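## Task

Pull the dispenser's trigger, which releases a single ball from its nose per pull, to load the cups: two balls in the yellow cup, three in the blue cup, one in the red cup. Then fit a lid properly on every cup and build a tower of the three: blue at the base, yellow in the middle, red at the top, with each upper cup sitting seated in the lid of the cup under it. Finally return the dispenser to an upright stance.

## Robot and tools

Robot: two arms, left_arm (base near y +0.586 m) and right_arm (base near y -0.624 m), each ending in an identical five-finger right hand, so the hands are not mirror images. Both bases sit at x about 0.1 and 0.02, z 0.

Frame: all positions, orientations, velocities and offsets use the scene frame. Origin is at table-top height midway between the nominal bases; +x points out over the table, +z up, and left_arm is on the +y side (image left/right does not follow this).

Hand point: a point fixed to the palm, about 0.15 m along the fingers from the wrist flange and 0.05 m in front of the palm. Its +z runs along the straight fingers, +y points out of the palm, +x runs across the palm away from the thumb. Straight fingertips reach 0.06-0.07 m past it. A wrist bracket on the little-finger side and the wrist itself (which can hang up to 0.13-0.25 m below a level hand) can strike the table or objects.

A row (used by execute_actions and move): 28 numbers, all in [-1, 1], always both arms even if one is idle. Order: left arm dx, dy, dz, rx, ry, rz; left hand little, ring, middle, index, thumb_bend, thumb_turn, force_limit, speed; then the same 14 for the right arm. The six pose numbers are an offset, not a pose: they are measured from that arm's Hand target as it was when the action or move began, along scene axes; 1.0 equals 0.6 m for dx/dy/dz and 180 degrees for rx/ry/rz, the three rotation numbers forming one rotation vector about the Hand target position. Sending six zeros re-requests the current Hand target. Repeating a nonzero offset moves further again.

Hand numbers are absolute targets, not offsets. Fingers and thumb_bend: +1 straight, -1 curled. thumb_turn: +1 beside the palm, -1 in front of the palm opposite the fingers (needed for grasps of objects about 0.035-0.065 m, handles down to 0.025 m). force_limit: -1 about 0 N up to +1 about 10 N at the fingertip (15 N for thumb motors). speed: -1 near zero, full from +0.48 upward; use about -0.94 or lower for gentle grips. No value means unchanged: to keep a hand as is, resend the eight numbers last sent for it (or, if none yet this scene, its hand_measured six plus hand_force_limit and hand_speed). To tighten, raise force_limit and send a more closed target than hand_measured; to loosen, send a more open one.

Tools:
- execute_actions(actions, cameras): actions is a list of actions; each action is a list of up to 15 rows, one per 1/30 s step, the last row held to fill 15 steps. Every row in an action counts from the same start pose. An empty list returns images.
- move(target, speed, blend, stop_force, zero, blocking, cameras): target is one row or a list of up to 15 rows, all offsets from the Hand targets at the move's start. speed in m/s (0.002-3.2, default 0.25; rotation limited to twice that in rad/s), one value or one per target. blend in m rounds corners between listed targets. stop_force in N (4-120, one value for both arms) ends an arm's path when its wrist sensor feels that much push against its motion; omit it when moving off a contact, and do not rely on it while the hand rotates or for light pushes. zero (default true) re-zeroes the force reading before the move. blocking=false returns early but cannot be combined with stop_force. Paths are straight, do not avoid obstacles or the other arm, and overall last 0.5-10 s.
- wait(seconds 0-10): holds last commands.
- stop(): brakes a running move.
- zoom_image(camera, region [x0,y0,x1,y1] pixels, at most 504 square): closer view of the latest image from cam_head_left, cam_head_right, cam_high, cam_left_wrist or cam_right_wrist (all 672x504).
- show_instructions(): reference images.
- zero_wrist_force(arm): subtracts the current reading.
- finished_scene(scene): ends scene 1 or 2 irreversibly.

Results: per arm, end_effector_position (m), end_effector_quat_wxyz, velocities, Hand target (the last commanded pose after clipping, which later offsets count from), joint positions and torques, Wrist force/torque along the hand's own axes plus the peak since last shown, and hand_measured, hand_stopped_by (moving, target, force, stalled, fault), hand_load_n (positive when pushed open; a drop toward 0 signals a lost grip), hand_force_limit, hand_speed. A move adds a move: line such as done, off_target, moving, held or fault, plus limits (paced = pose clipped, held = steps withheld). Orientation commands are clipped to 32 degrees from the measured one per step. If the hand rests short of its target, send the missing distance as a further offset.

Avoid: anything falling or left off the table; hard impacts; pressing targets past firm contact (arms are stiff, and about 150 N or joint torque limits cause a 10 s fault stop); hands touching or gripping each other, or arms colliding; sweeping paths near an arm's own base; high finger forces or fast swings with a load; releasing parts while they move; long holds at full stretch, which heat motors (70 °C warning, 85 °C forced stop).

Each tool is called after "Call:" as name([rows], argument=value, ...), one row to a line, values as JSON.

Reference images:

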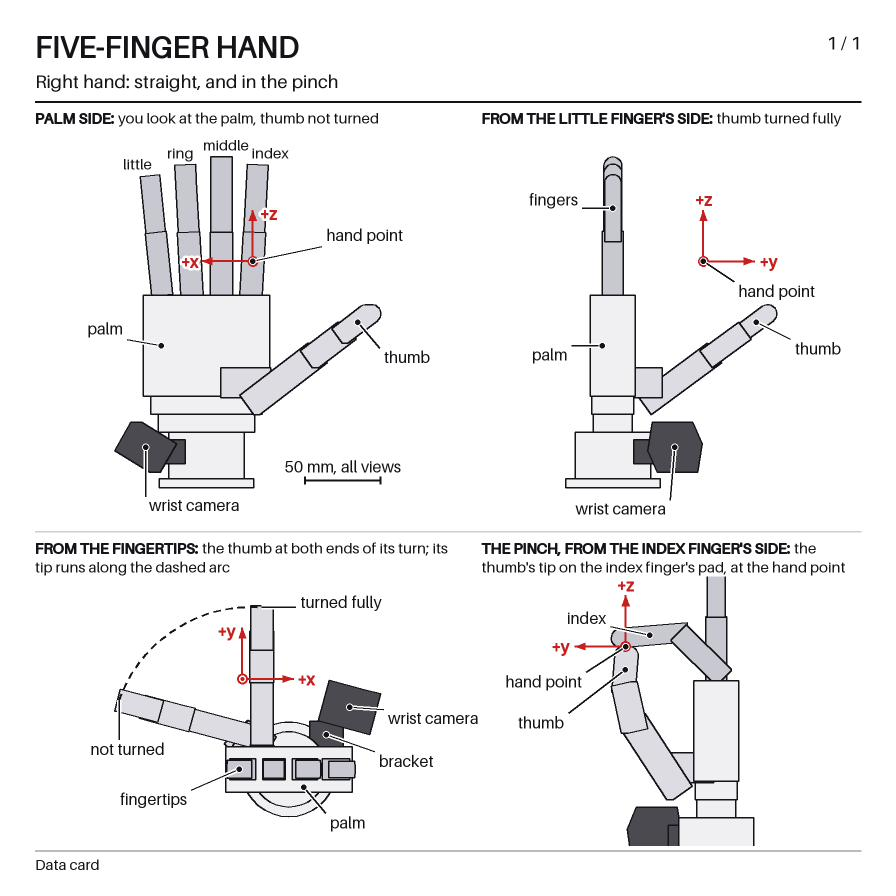

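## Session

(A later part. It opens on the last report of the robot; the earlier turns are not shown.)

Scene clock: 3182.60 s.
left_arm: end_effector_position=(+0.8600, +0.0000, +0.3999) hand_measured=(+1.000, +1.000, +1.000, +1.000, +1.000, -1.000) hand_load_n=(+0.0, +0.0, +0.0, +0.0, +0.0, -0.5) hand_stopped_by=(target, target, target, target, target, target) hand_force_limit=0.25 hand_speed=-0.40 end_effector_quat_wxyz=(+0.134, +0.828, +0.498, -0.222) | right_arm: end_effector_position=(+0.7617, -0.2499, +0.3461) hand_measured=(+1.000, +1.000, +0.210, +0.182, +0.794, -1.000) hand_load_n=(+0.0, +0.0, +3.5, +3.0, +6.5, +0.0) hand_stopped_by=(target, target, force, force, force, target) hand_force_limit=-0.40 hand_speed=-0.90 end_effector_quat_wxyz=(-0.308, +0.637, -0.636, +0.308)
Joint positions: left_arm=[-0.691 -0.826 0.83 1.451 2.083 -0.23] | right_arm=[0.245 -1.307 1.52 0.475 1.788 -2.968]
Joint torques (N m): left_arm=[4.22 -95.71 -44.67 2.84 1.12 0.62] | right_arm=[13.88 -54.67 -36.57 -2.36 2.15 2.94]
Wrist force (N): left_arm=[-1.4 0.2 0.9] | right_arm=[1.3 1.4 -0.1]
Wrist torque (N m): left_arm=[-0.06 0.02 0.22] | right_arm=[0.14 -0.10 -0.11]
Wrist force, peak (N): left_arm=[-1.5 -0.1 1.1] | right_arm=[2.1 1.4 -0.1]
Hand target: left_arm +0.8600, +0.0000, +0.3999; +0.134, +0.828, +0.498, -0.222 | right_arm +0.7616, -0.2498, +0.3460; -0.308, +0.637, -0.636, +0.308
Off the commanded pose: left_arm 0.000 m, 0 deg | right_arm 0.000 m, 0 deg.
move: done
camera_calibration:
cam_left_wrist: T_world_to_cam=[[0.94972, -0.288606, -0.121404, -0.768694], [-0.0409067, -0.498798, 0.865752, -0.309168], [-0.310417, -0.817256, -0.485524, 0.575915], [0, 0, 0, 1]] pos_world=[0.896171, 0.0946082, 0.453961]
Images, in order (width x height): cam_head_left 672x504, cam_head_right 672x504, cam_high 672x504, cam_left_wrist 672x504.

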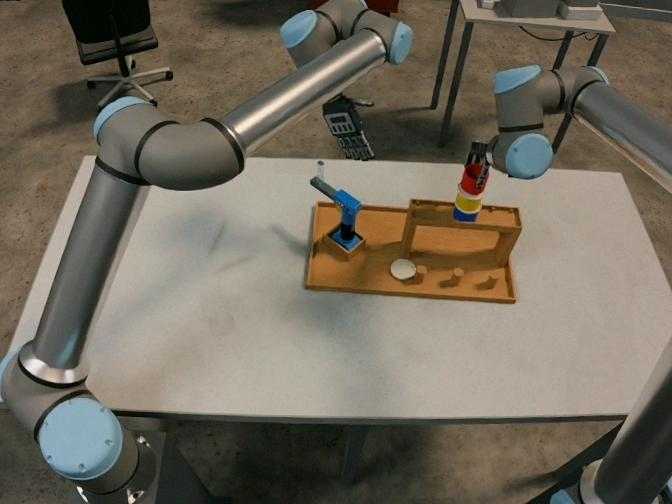

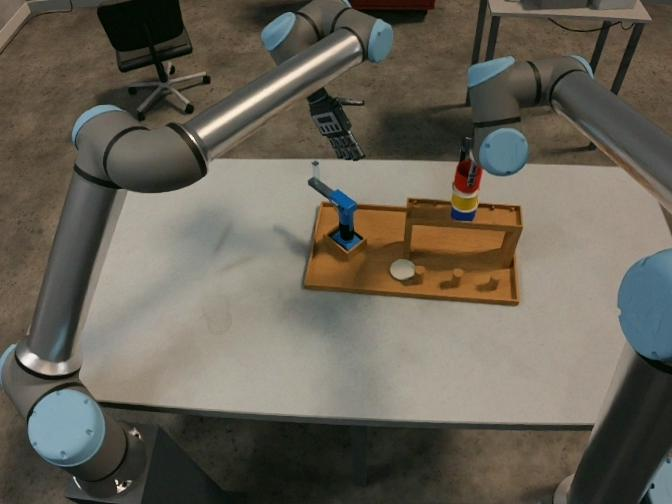

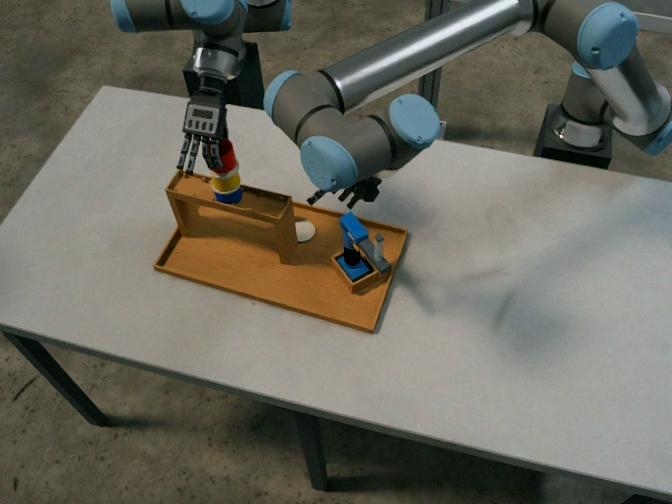

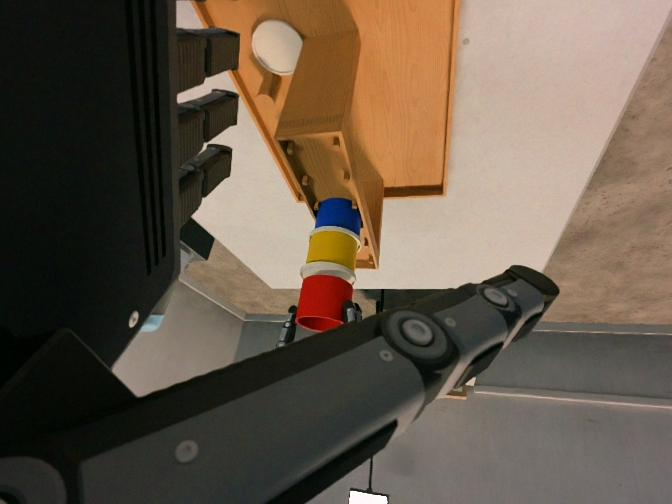

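Call:
move(target=[0,0,0,0,0,0,1,1,1,1,1,-1,0.25,-0.4,0,0,-0.033,0,0,0,1,1,0.1,0.1,0.5,-1,-0.4,-0.9], speed=0.008, stop_force=4, cameras=["cam_head_left","cam_head_right","cam_high","cam_left_wrist"])

Call:
zoom_image(camera="cam_left_wrist", region=[290, 250, 380, 340])

Call:
zoom_image(camera="cam_high", region=[195, 130, 250, 190])

Scene clock: 3193.23 s.
left_arm: end_effector_position=(+0.8600, +0.0000, +0.3999) hand_measured=(+1.000, +1.000, +1.000, +1.000, +1.000, -1.000) hand_load_n=(+0.0, +0.0, +0.0, +0.0, +0.0, +0.0) hand_stopped_by=(target, target, target, target, target, target) hand_force_limit=0.25 hand_speed=-0.40 end_effector_quat_wxyz=(+0.134, +0.828, +0.498, -0.222) | right_arm: end_effector_position=(+0.7616, -0.2498, +0.3340) hand_measured=(+1.000, +1.000, +0.210, +0.182, +0.794, -1.000) hand_load_n=(+0.0, +0.0, +3.5, +3.0, +6.0, +0.0) hand_stopped_by=(target, target, force, force, force, target) hand_force_limit=-0.40 hand_speed=-0.90 end_effector_quat_wxyz=(-0.308, +0.637, -0.636, +0.308)
Joint positions: left_arm=[-0.691 -0.826 0.83 1.451 2.083 -0.23] | right_arm=[0.245 -1.302 1.536 0.455 1.788 -2.968]
Joint torques (N m): left_arm=[4.93 -95.05 -44.37 2.79 1.07 0.76] | right_arm=[7.31 -72.61 -49.42 3.98 -0.47 2.43]
Wrist force (N): left_arm=[-1.0 0.2 0.9] | right_arm=[1.4 1.5 0.0]
Wrist torque (N m): left_arm=[-0.07 -0.05 0.24] | right_arm=[0.16 -0.11 -0.08]
Wrist force, peak (N): left_arm=[-1.5 0.1 1.1] | right_arm=[1.6 -2.6 -3.4]
Hand target: left_arm +0.8600, +0.0000, +0.3999; +0.134, +0.828, +0.498, -0.222 | right_arm +0.7616, -0.2498, +0.3340; -0.308, +0.637, -0.636, +0.308 (not the last commanded pose)
Off the commanded pose: left_arm 0.000 m, 0 deg | right_arm 0.008 m, 0 deg.
move: contact (right_arm)
camera_calibration:
cam_left_wrist: T_world_to_cam=[[0.94972, -0.288606, -0.121404, -0.768694], [-0.0409067, -0.498798, 0.865752, -0.309168], [-0.310417, -0.817256, -0.485524, 0.575915], [0, 0, 0, 1]] pos_world=[0.896171, 0.0946082, 0.453961]
Images, in order (width x height): cam_head_left 672x504, cam_head_right 672x504, cam_high 672x504, cam_left_wrist 672x504.

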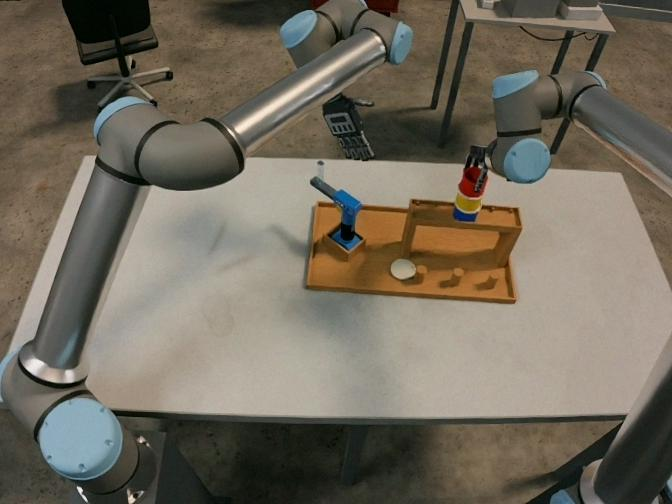

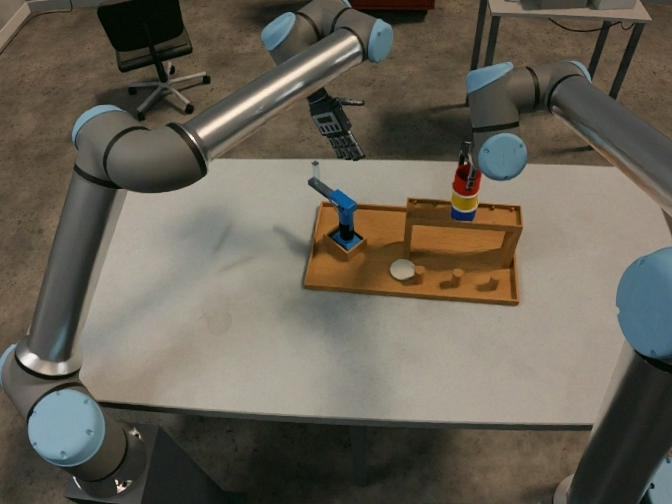

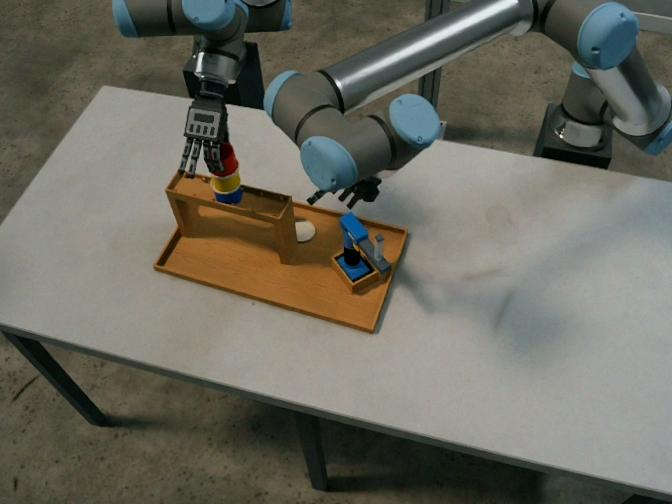

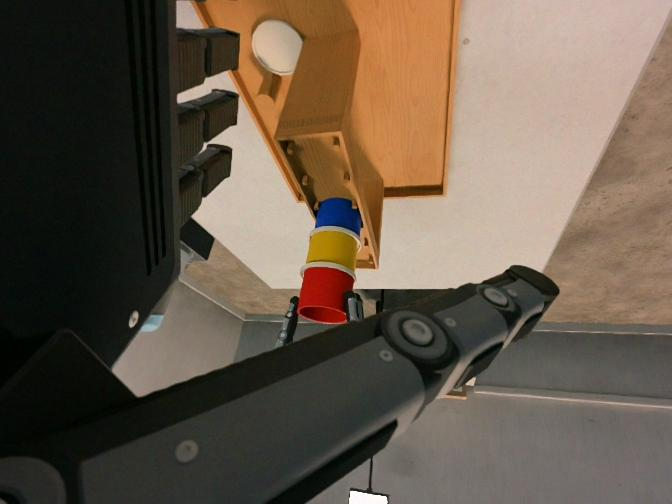

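Scaled by 5.600 from the camera's 672x504 image, which has a finer 960x720 frame.

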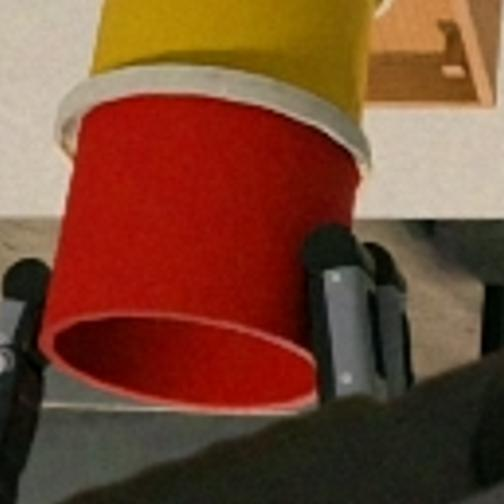

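Scaled by 8.400 from the camera's 672x504 image, which has a finer 960x720 frame.

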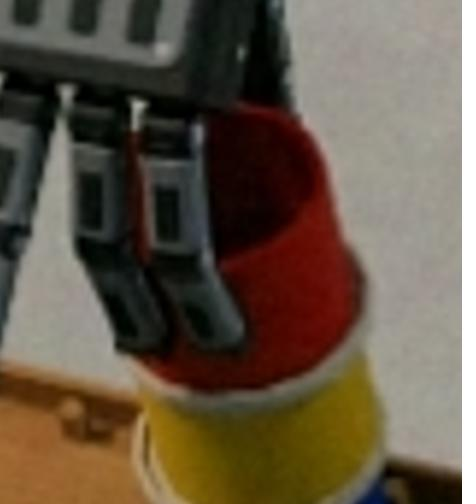

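Call:
execute_actions([
  [[0,0,0,0,0,0,1,1,1,1,1,-1,0.25,-0.4,0,0,0,0,0,0,1,1,0.6,0.6,1,-1,-0.4,-0.85]],
  [[0,0,0,0,0,0,1,1,1,1,1,-1,0.25,-0.4,0,0,0,0,0,0,1,1,0.6,0.6,1,-1,-0.4,-0.85]],
  [[0,0,0,0,0,0,1,1,1,1,1,-1,0.25,-0.4,0,0,0,0,0,0,1,1,0.6,0.6,1,-1,-0.4,-0.85]],
  [[0,0,0,0,0,0,1,1,1,1,1,-1,0.25,-0.4,0,0,0,0,0,0,1,1,0.6,0.6,1,-1,-0.4,-0.85]],
], cameras=["cam_head_left","cam_left_wrist","cam_high"])

Scene clock: 3219.03 s.
left_arm: end_effector_position=(+0.8600, +0.0000, +0.3999) hand_measured=(+1.000, +1.000, +1.000, +1.000, +1.000, -1.000) hand_load_n=(+0.0, +0.0, +0.0, +0.0, +0.0, -0.5) hand_stopped_by=(target, target, target, target, target, target) hand_force_limit=0.25 hand_speed=-0.40 end_effector_quat_wxyz=(+0.134, +0.828, +0.498, -0.222) | right_arm: end_effector_position=(+0.7616, -0.2498, +0.3340) hand_measured=(+1.000, +1.000, +0.600, +0.600, +1.000, -1.000) hand_load_n=(+0.0, +0.0, +0.0, +0.0, +0.0, +0.0) hand_stopped_by=(target, target, target, target, target, target) hand_force_limit=-0.40 hand_speed=-0.85 end_effector_quat_wxyz=(-0.308, +0.637, -0.636, +0.308)
Joint positions: left_arm=[-0.691 -0.826 0.83 1.451 2.083 -0.23] | right_arm=[0.245 -1.302 1.536 0.455 1.788 -2.968]
Joint torques (N m): left_arm=[6.24 -96.38 -44.18 2.89 0.72 1.15] | right_arm=[-6.9 -69.84 -45.88 0.75 -2.02 -3.29]
Wrist force (N): left_arm=[-1.3 0.1 0.9] | right_arm=[1.2 0.9 0.0]
Wrist torque (N m): left_arm=[-0.09 0.01 0.22] | right_arm=[0.10 -0.09 -0.10]
Wrist force, peak (N): left_arm=[-1.5 0.1 1.0] | right_arm=[1.6 1.6 -0.2]
Hand target: left_arm +0.8600, +0.0000, +0.3999; +0.134, +0.828, +0.498, -0.222 | right_arm +0.7616, -0.2498, +0.3340; -0.308, +0.637, -0.636, +0.308
Off the commanded pose: left_arm 0.000 m, 0 deg | right_arm 0.000 m, 0 deg.
camera_calibration:
cam_left_wrist: T_world_to_cam=[[0.94972, -0.288606, -0.121404, -0.768694], [-0.0409067, -0.498798, 0.865752, -0.309168], [-0.310417, -0.817256, -0.485524, 0.575915], [0, 0, 0, 1]] pos_world=[0.896171, 0.0946082, 0.453961]
Images, in order (width x height): cam_head_left 672x504, cam_high 672x504, cam_left_wrist 672x504.

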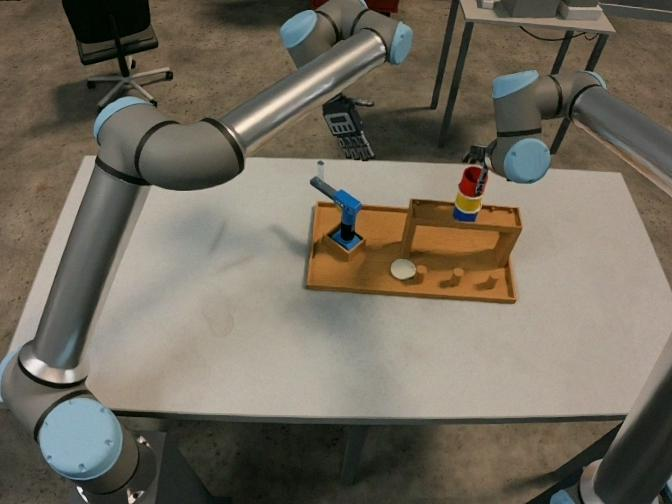

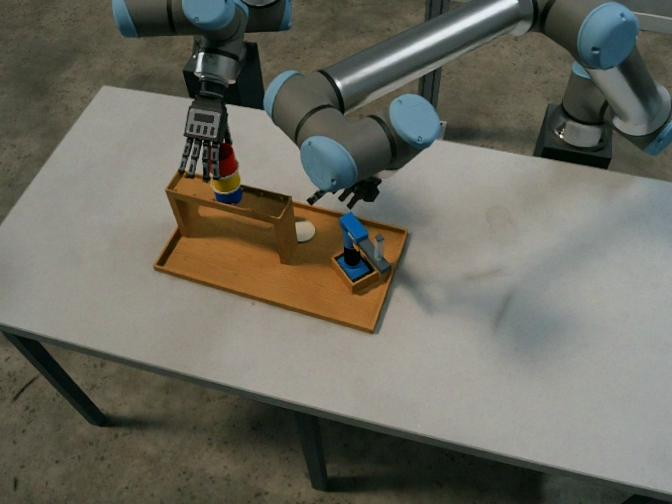

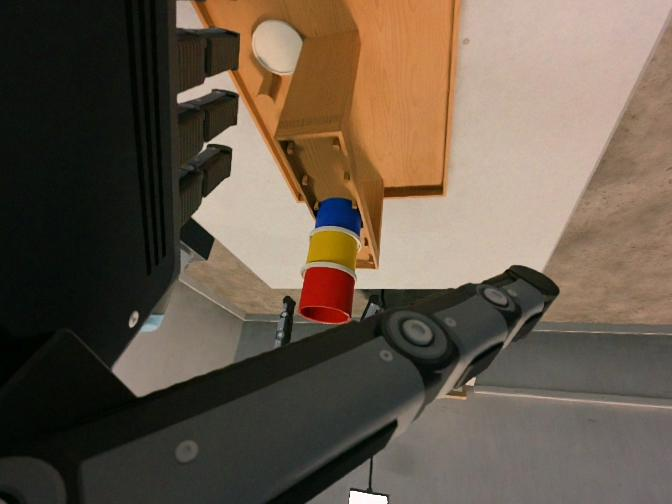

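Call:
move([
  [0,0,0,0,0,0,1,1,1,1,1,-1,0.25,-0.4,0,0,0.1,0,0,0,1,1,0.6,0.6,1,-1,-0.4,-0.85],
  [0,0,0,0,0,0,1,1,1,1,1,-1,0.25,-0.4,0,0,0.22,0,0,0,1,1,0.6,0.6,1,-1,-0.4,-0.85],
], speed=[0.05,0.12], cameras=["all"])

Scene clock: 3226.33 s.
left_arm: end_effector_position=(+0.8600, +0.0000, +0.3999) hand_measured=(+1.000, +1.000, +1.000, +1.000, +1.000, -1.000) hand_load_n=(+0.0, +0.0, +0.0, +0.0, -0.5, -0.5) hand_stopped_by=(target, target, target, target, target, target) hand_force_limit=0.25 hand_speed=-0.40 end_effector_quat_wxyz=(+0.134, +0.828, +0.498, -0.222) | right_arm: end_effector_position=(+0.7616, -0.2498, +0.4660) hand_measured=(+1.000, +1.000, +0.600, +0.600, +1.000, -1.000) hand_load_n=(-0.5, +0.0, +0.0, +0.0, +0.0, +0.0) hand_stopped_by=(target, target, target, target, target, target) hand_force_limit=-0.40 hand_speed=-0.85 end_effector_quat_wxyz=(-0.308, +0.637, -0.636, +0.308)
Joint positions: left_arm=[-0.691 -0.826 0.83 1.451 2.083 -0.23] | right_arm=[0.245 -1.328 1.336 0.68 1.788 -2.968]
Joint torques (N m): left_arm=[5.8 -96.95 -43.48 3.05 0.98 0.86] | right_arm=[-1.89 -50.78 -50.79 4.04 1.55 0.2]
Wrist force (N): left_arm=[-1.2 0.2 0.8] | right_arm=[1.8 0.7 0.0]
Wrist torque (N m): left_arm=[-0.06 -0.01 0.23] | right_arm=[0.05 -0.19 -0.11]
Wrist force, peak (N): left_arm=[-1.5 0.0 1.1] | right_arm=[1.1 1.8 0.9]
Hand target: left_arm +0.8600, +0.0000, +0.3999; +0.134, +0.828, +0.498, -0.222 | right_arm +0.7616, -0.2498, +0.4660; -0.308, +0.637, -0.636, +0.308
Off the commanded pose: left_arm 0.000 m, 0 deg | right_arm 0.000 m, 0 deg.
move: done
camera_calibration:
cam_left_wrist: T_world_to_cam=[[0.94972, -0.288606, -0.121404, -0.768694], [-0.0409067, -0.498798, 0.865752, -0.309168], [-0.310417, -0.817256, -0.485524, 0.575915], [0, 0, 0, 1]] pos_world=[0.896171, 0.0946082, 0.453961]
cam_right_wrist: T_world_to_cam=[[-0.558066, -0.260149, -0.787962, 0.734186], [-0.565436, 0.814218, 0.131647, 0.568079], [0.607325, 0.51901, -0.601486, 0.0637112], [0, 0, 0, 1]] pos_world=[0.692244, -0.304609, 0.542047]

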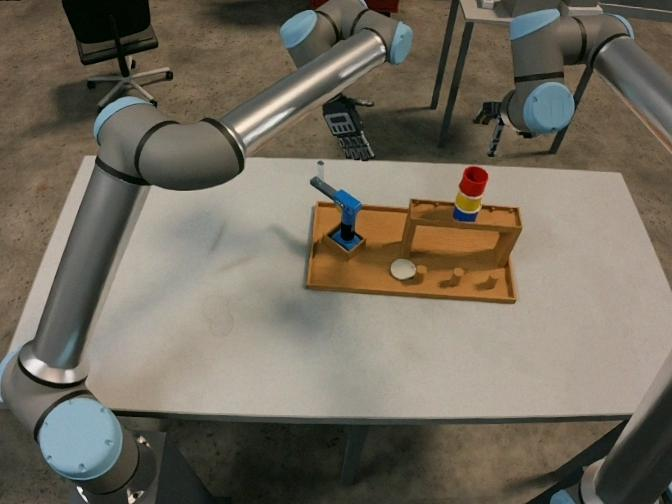

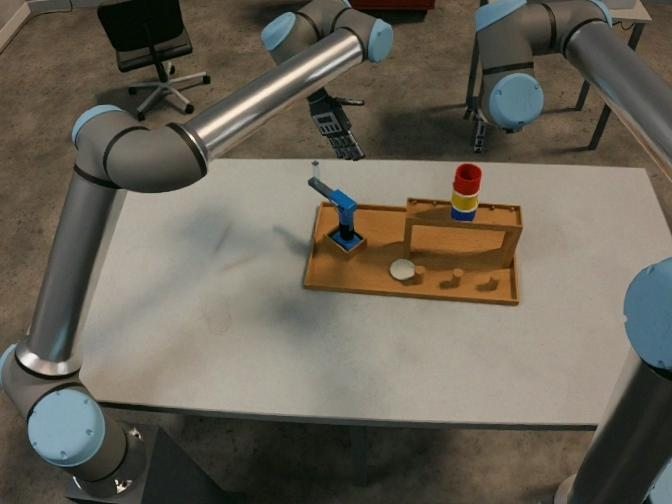

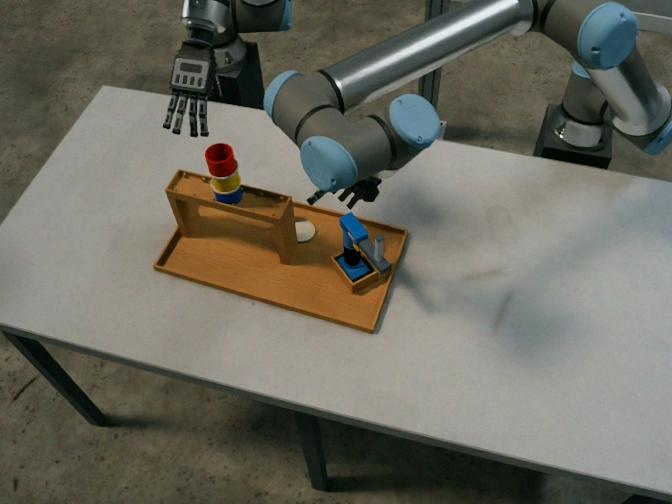

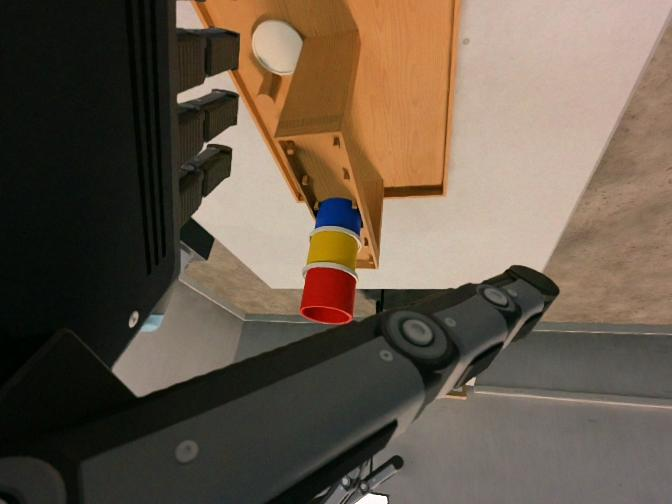

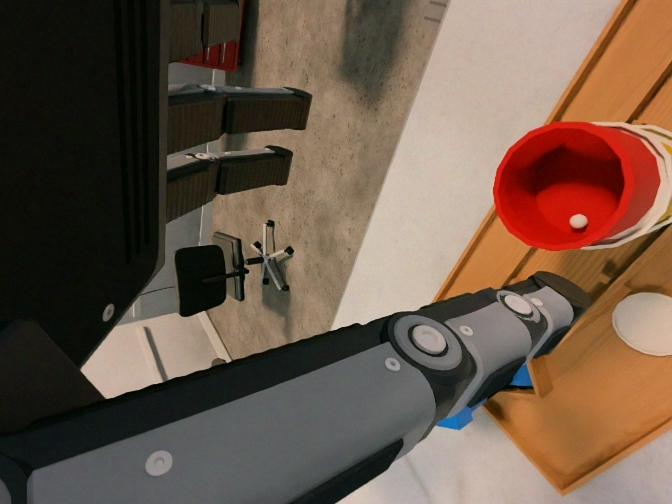

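Call:
zoom_image(camera="cam_left_wrist", region=[260, 170, 420, 340])

Call:
zoom_image(camera="cam_head_left", region=[380, 150, 530, 310])

Call:
zoom_image(camera="cam_head_right", region=[380, 150, 530, 310])

Call:
zoom_image(camera="cam_high", region=[160, 130, 340, 290])

Call:
zoom_image(camera="cam_right_wrist", region=[470, 100, 672, 400])

Scaled by 2.965 from the camera's 672x504 image, which has a finer 960x720 frame.

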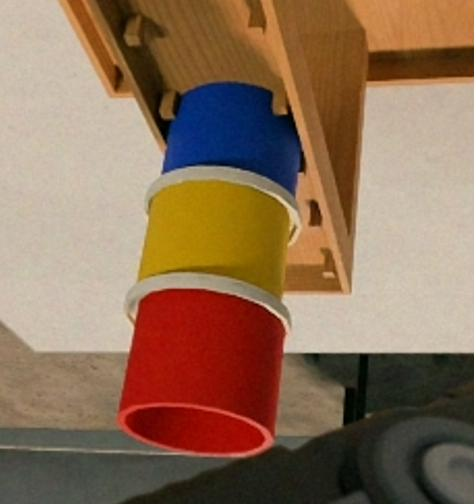

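Scaled by 3.150 from the camera's 672x504 image, which has a finer 960x720 frame.

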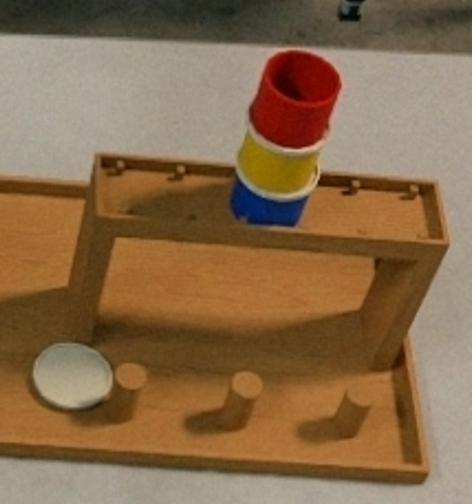

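Scaled by 3.150 from the camera's 672x504 image, which has a finer 960x720 frame.

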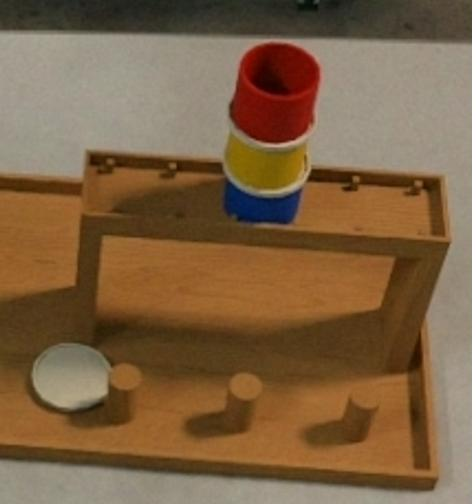

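Scaled by 2.800 from the camera's 672x504 image, which has a finer 960x720 frame.

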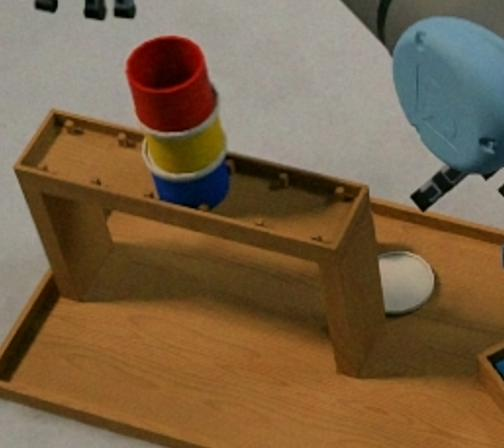

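Scaled by 1.680 from the camera's 672x504 image, which has a finer 960x720 frame.

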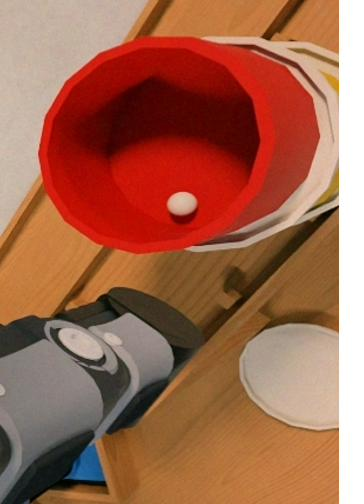

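Call:
move([
  [0,0,0,0,0,0,1,1,1,1,1,-1,0.25,-0.4,0,0,0,0,0,0,1,1,0,0,1,-1,-0.4,-0.6],
  [0,0,0,0,0,0,1,1,1,1,1,-1,0.25,-0.4,-0.3093,0.133,0,0,0,0,1,1,0,0,1,-1,-0.4,-0.6],
  [0,0,0,0,0,0,1,1,1,1,1,-1,0.25,-0.4,-0.3093,0.133,-0.61,0,0,0,1,1,0,0,1,-1,-0.4,-0.6],
], speed=[0.2,0.2,0.25], blend=[0,0.05,0], cameras=["all"])

Scene clock: 3324.77 s.
left_arm: end_effector_position=(+0.8600, +0.0000, +0.3999) hand_measured=(+1.000, +1.000, +1.000, +1.000, +1.000, -1.000) hand_load_n=(+0.0, +0.0, +0.0, +0.0, +0.0, +0.0) hand_stopped_by=(target, target, target, target, target, target) hand_force_limit=0.25 hand_speed=-0.40 end_effector_quat_wxyz=(+0.134, +0.828, +0.498, -0.222) | right_arm: end_effector_position=(+0.5761, -0.1700, +0.1001) hand_measured=(+1.000, +1.000, +0.000, +0.000, +1.000, -1.000) hand_load_n=(+0.0, -0.5, +0.0, +0.0, +0.0, +0.0) hand_stopped_by=(target, target, target, target, target, target) hand_force_limit=-0.40 hand_speed=-0.60 end_effector_quat_wxyz=(-0.308, +0.637, -0.636, +0.309)
Joint positions: left_arm=[-0.691 -0.826 0.83 1.451 2.083 -0.23] | right_arm=[0.492 -1.264 1.954 0.051 1.975 -2.799]
Joint torques (N m): left_arm=[4.52 -97.19 -41.85 2.78 1.12 1.27] | right_arm=[5.38 -47.6 -26.24 -1.24 -2.21 -3.64]
Wrist force (N): left_arm=[-1.0 -0.1 0.9] | right_arm=[1.1 1.4 -0.6]
Wrist torque (N m): left_arm=[-0.11 -0.03 0.23] | right_arm=[0.14 0.00 0.06]
Wrist force, peak (N): left_arm=[-1.5 0.1 1.4] | right_arm=[1.7 2.4 0.6]
Hand target: left_arm +0.8600, +0.0000, +0.3999; +0.134, +0.828, +0.498, -0.222 | right_arm +0.5761, -0.1700, +0.1000; -0.308, +0.637, -0.636, +0.308
Off the commanded pose: left_arm 0.000 m, 0 deg | right_arm 0.000 m, 0 deg.
move: done
camera_calibration:
cam_left_wrist: T_world_to_cam=[[0.94972, -0.288606, -0.121404, -0.768694], [-0.0409067, -0.498798, 0.865752, -0.309168], [-0.310417, -0.817256, -0.485524, 0.575915], [0, 0, 0, 1]] pos_world=[0.896171, 0.0946082, 0.453961]
cam_right_wrist: T_world_to_cam=[[-0.558094, -0.260068, -0.787969, 0.363222], [-0.565307, 0.814311, 0.131627, 0.44633], [0.60742, 0.518905, -0.60148, -0.085143], [0, 0, 0, 1]] pos_world=[0.506743, -0.224809, 0.176247]

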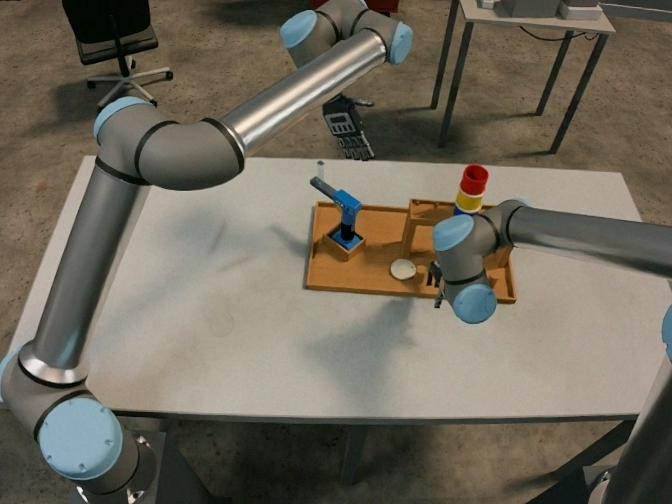

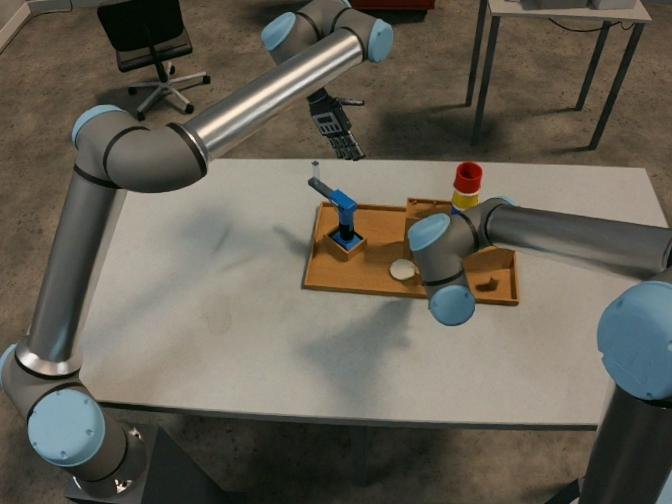

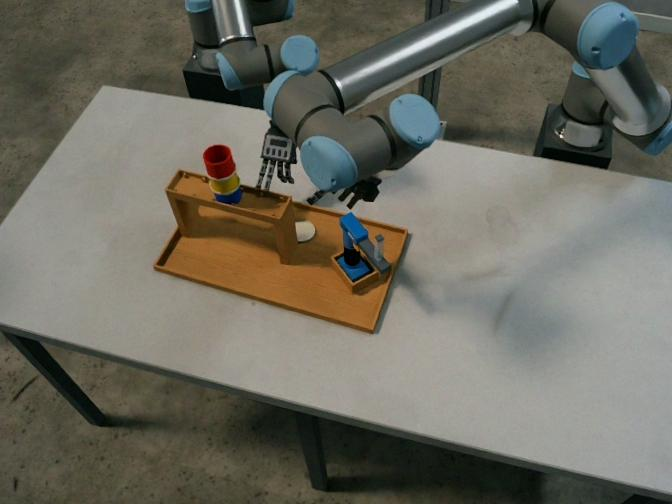

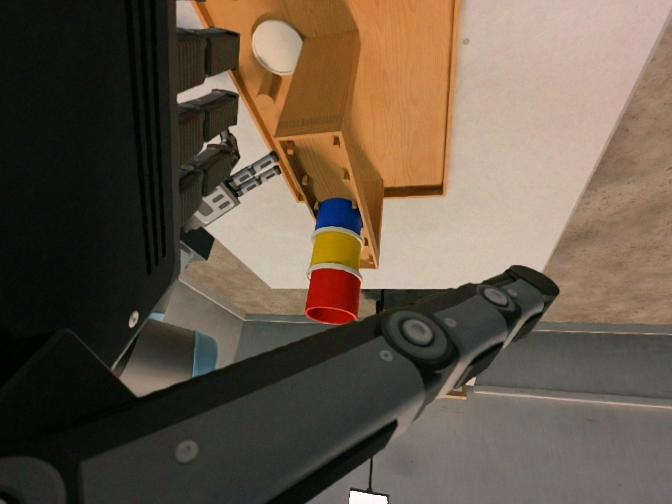

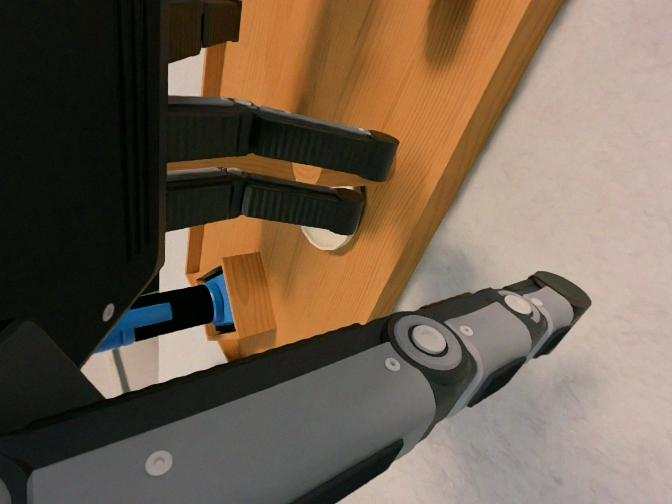

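Call:
move(target=[0,0,0,0,0,0,1,1,1,1,1,-1,0.25,-0.4,0.1632,-0.0033,0,0,0,0,1,1,0,0,1,-1,-0.4,-0.6], speed=0.12, cameras=["all"])

Scene clock: 3328.83 s.
left_arm: end_effector_position=(+0.8600, +0.0000, +0.3999) hand_measured=(+1.000, +1.000, +1.000, +1.000, +1.000, -1.000) hand_load_n=(+0.0, +0.0, +0.0, +0.0, +0.0, +0.0) hand_stopped_by=(target, target, target, target, target, target) hand_force_limit=0.25 hand_speed=-0.40 end_effector_quat_wxyz=(+0.134, +0.828, +0.498, -0.222) | right_arm: end_effector_position=(+0.6739, -0.1720, +0.1000) hand_measured=(+1.000, +1.000, +0.000, +0.000, +1.000, -1.000) hand_load_n=(+0.0, -0.5, +0.0, -0.5, +0.0, +0.0) hand_stopped_by=(target, target, target, target, target, target) hand_force_limit=-0.40 hand_speed=-0.60 end_effector_quat_wxyz=(-0.308, +0.637, -0.636, +0.308)
Joint positions: left_arm=[-0.691 -0.826 0.83 1.451 2.083 -0.23] | right_arm=[0.411 -1.172 1.815 0.076 1.914 -2.857]
Joint torques (N m): left_arm=[4.34 -95.28 -41.75 2.63 0.88 0.8] | right_arm=[-15.57 -52.52 -41.6 3.91 -2.52 -3.43]
Wrist force (N): left_arm=[-1.2 0.3 0.7] | right_arm=[1.1 0.5 -0.4]
Wrist torque (N m): left_arm=[-0.03 -0.01 0.23] | right_arm=[0.05 -0.12 0.09]
Wrist force, peak (N): left_arm=[-1.5 -0.2 1.2] | right_arm=[1.3 2.2 -1.0]
Hand target: left_arm +0.8600, +0.0000, +0.3999; +0.134, +0.828, +0.498, -0.222 | right_arm +0.6740, -0.1720, +0.1000; -0.308, +0.637, -0.636, +0.308
Off the commanded pose: left_arm 0.000 m, 0 deg | right_arm 0.000 m, 0 deg.
move: done
camera_calibration:
cam_left_wrist: T_world_to_cam=[[0.94972, -0.288606, -0.121404, -0.768694], [-0.0409067, -0.498798, 0.865752, -0.309168], [-0.310417, -0.817256, -0.485524, 0.575915], [0, 0, 0, 1]] pos_world=[0.896171, 0.0946082, 0.453961]
cam_right_wrist: T_world_to_cam=[[-0.558098, -0.260103, -0.787955, 0.417197], [-0.565404, 0.814233, 0.131691, 0.50329], [0.607326, 0.519009, -0.601486, -0.143489], [0, 0, 0, 1]] pos_world=[0.604544, -0.226809, 0.176147]

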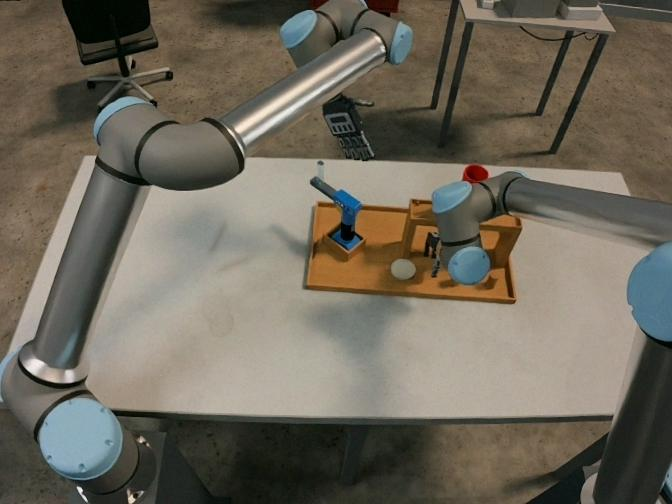

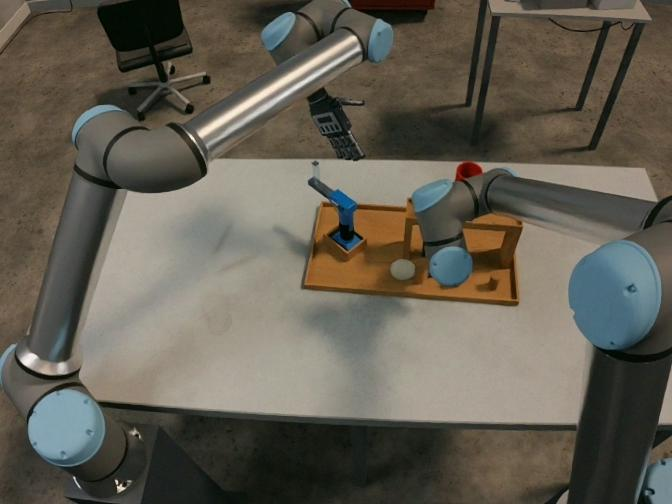

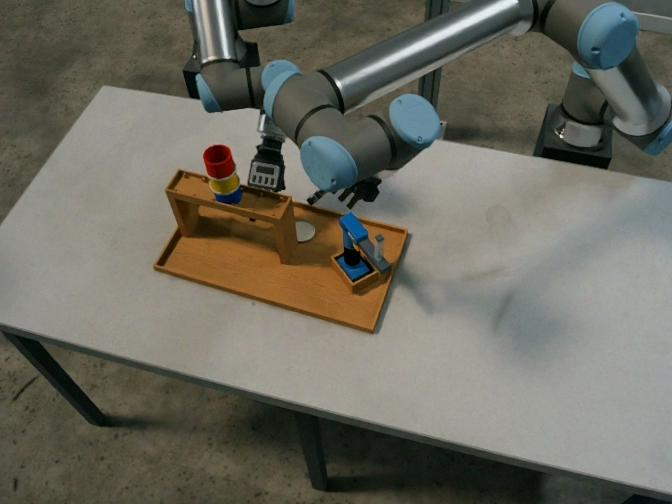

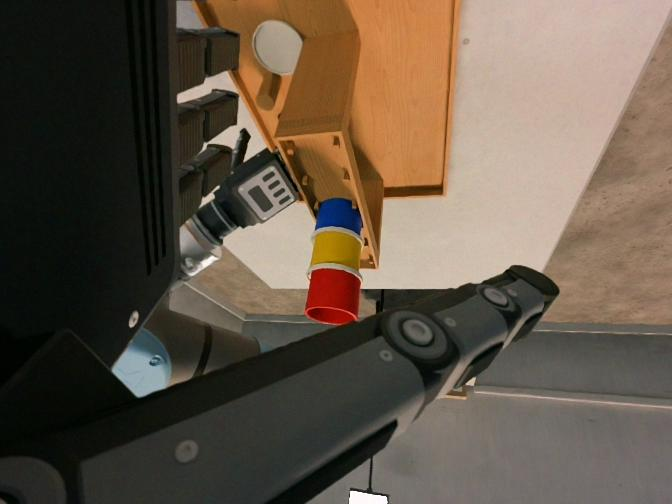

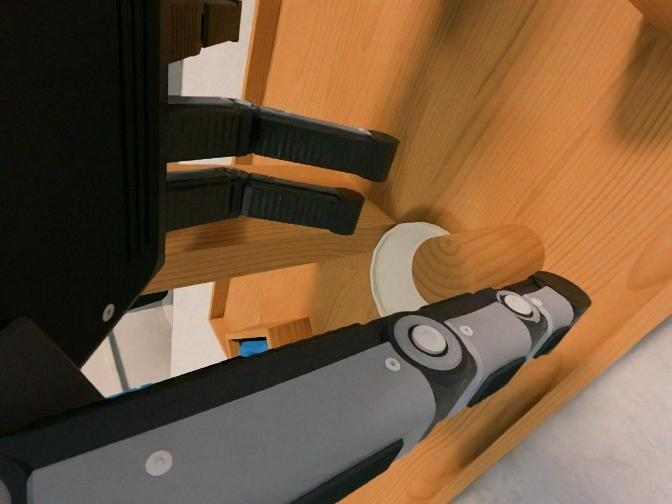

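Call:
move([
  [0,0,0,0,0,0,1,1,1,1,1,-1,0.25,-0.4,0,-0.0033,0,0,0,0,1,1,0,0,1,-1,-0.4,-0.6],
  [0,0,0,0,0,0,1,1,1,1,1,-1,0.25,-0.4,0,-0.0033,-0.0867,0,0,0,1,1,0,0,1,-1,-0.4,-0.6],
], speed=0.06, blend=[0.002,0], cameras=["all"])

Scene clock: 3343.13 s.
left_arm: end_effector_position=(+0.8600, +0.0000, +0.3999) hand_measured=(+1.000, +1.000, +1.000, +1.000, +1.000, -1.000) hand_load_n=(+0.0, +0.0, +0.0, +0.0, +0.0, +0.0) hand_stopped_by=(target, target, target, target, target, target) hand_force_limit=0.25 hand_speed=-0.40 end_effector_quat_wxyz=(+0.134, +0.828, +0.498, -0.222) | right_arm: end_effector_position=(+0.6740, -0.1740, +0.0481) hand_measured=(+1.000, +1.000, +0.000, +0.000, +1.000, -1.000) hand_load_n=(+0.0, +0.0, +0.0, +0.0, +0.0, +0.0) hand_stopped_by=(target, target, target, target, target, target) hand_force_limit=-0.40 hand_speed=-0.60 end_effector_quat_wxyz=(-0.308, +0.637, -0.636, +0.308)
Joint positions: left_arm=[-0.691 -0.826 0.83 1.451 2.083 -0.23] | right_arm=[0.408 -1.118 1.847 -0.011 1.912 -2.859]
Joint torques (N m): left_arm=[5.73 -97.7 -41.99 2.7 1.22 0.63] | right_arm=[-13.08 -56.8 -24.99 -1.51 -1.93 -3.56]
Wrist force (N): left_arm=[-1.4 0.0 0.6] | right_arm=[1.6 0.5 -0.1]
Wrist torque (N m): left_arm=[-0.07 0.03 0.21] | right_arm=[0.06 -0.23 0.08]
Wrist force, peak (N): left_arm=[-1.4 0.2 1.3] | right_arm=[2.0 0.9 -0.3]
Hand target: left_arm +0.8600, +0.0000, +0.3999; +0.134, +0.828, +0.498, -0.222 | right_arm +0.6740, -0.1740, +0.0480; -0.308, +0.637, -0.636, +0.308
Off the commanded pose: left_arm 0.000 m, 0 deg | right_arm 0.000 m, 0 deg.
move: done; blend cut to 0.001 m at target 1
camera_calibration:
cam_left_wrist: T_world_to_cam=[[0.94972, -0.288606, -0.121404, -0.768694], [-0.0409067, -0.498798, 0.865752, -0.309168], [-0.310417, -0.817256, -0.485524, 0.575915], [0, 0, 0, 1]] pos_world=[0.896171, 0.0946082, 0.453961]
cam_right_wrist: T_world_to_cam=[[-0.558098, -0.260103, -0.787955, 0.375759], [-0.565404, 0.814233, 0.131691, 0.511823], [0.607326, 0.519009, -0.601486, -0.173789], [0, 0, 0, 1]] pos_world=[0.604644, -0.228809, 0.124147]

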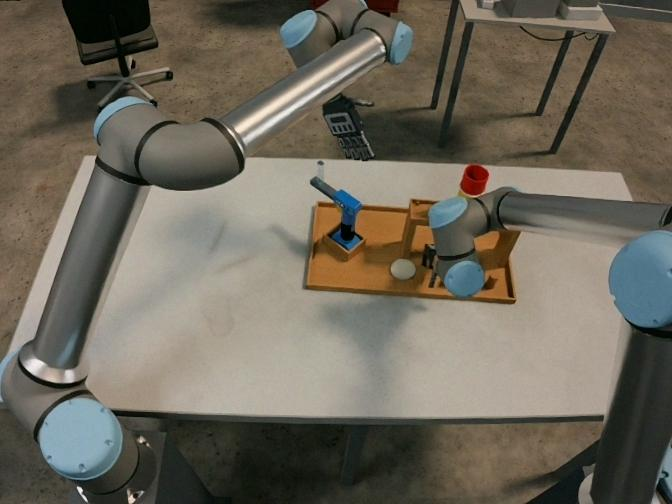

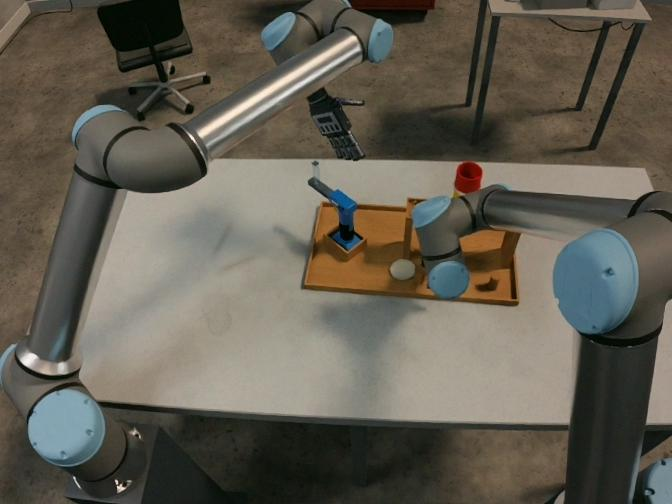

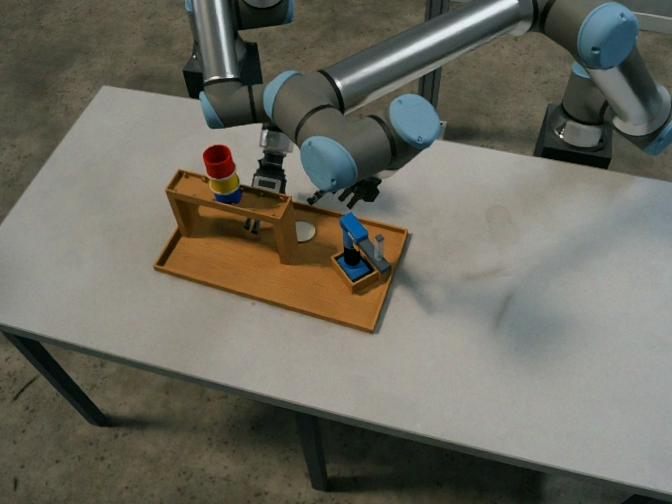

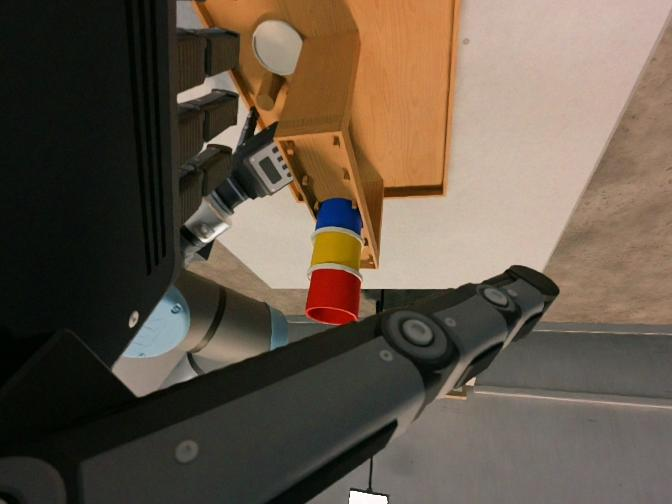

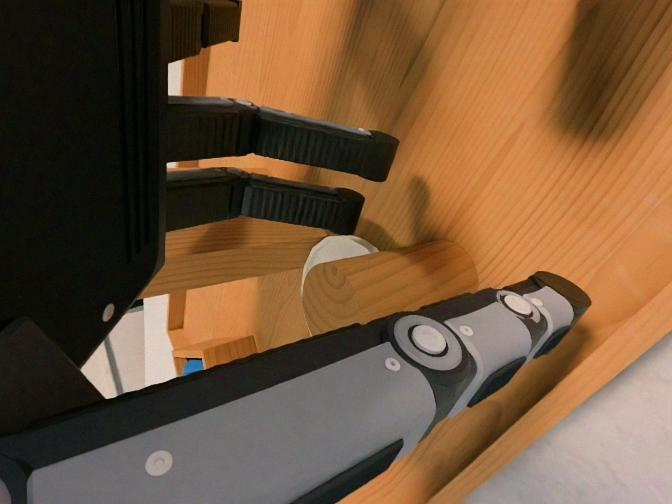

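Call:
zoom_image(camera="cam_right_wrist", region=[250, 120, 500, 360])

Scaled by 2.016 from the camera's 672x504 image, which has a finer 960x720 frame.

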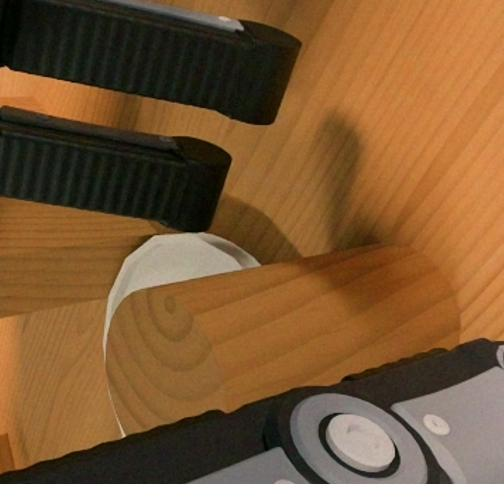

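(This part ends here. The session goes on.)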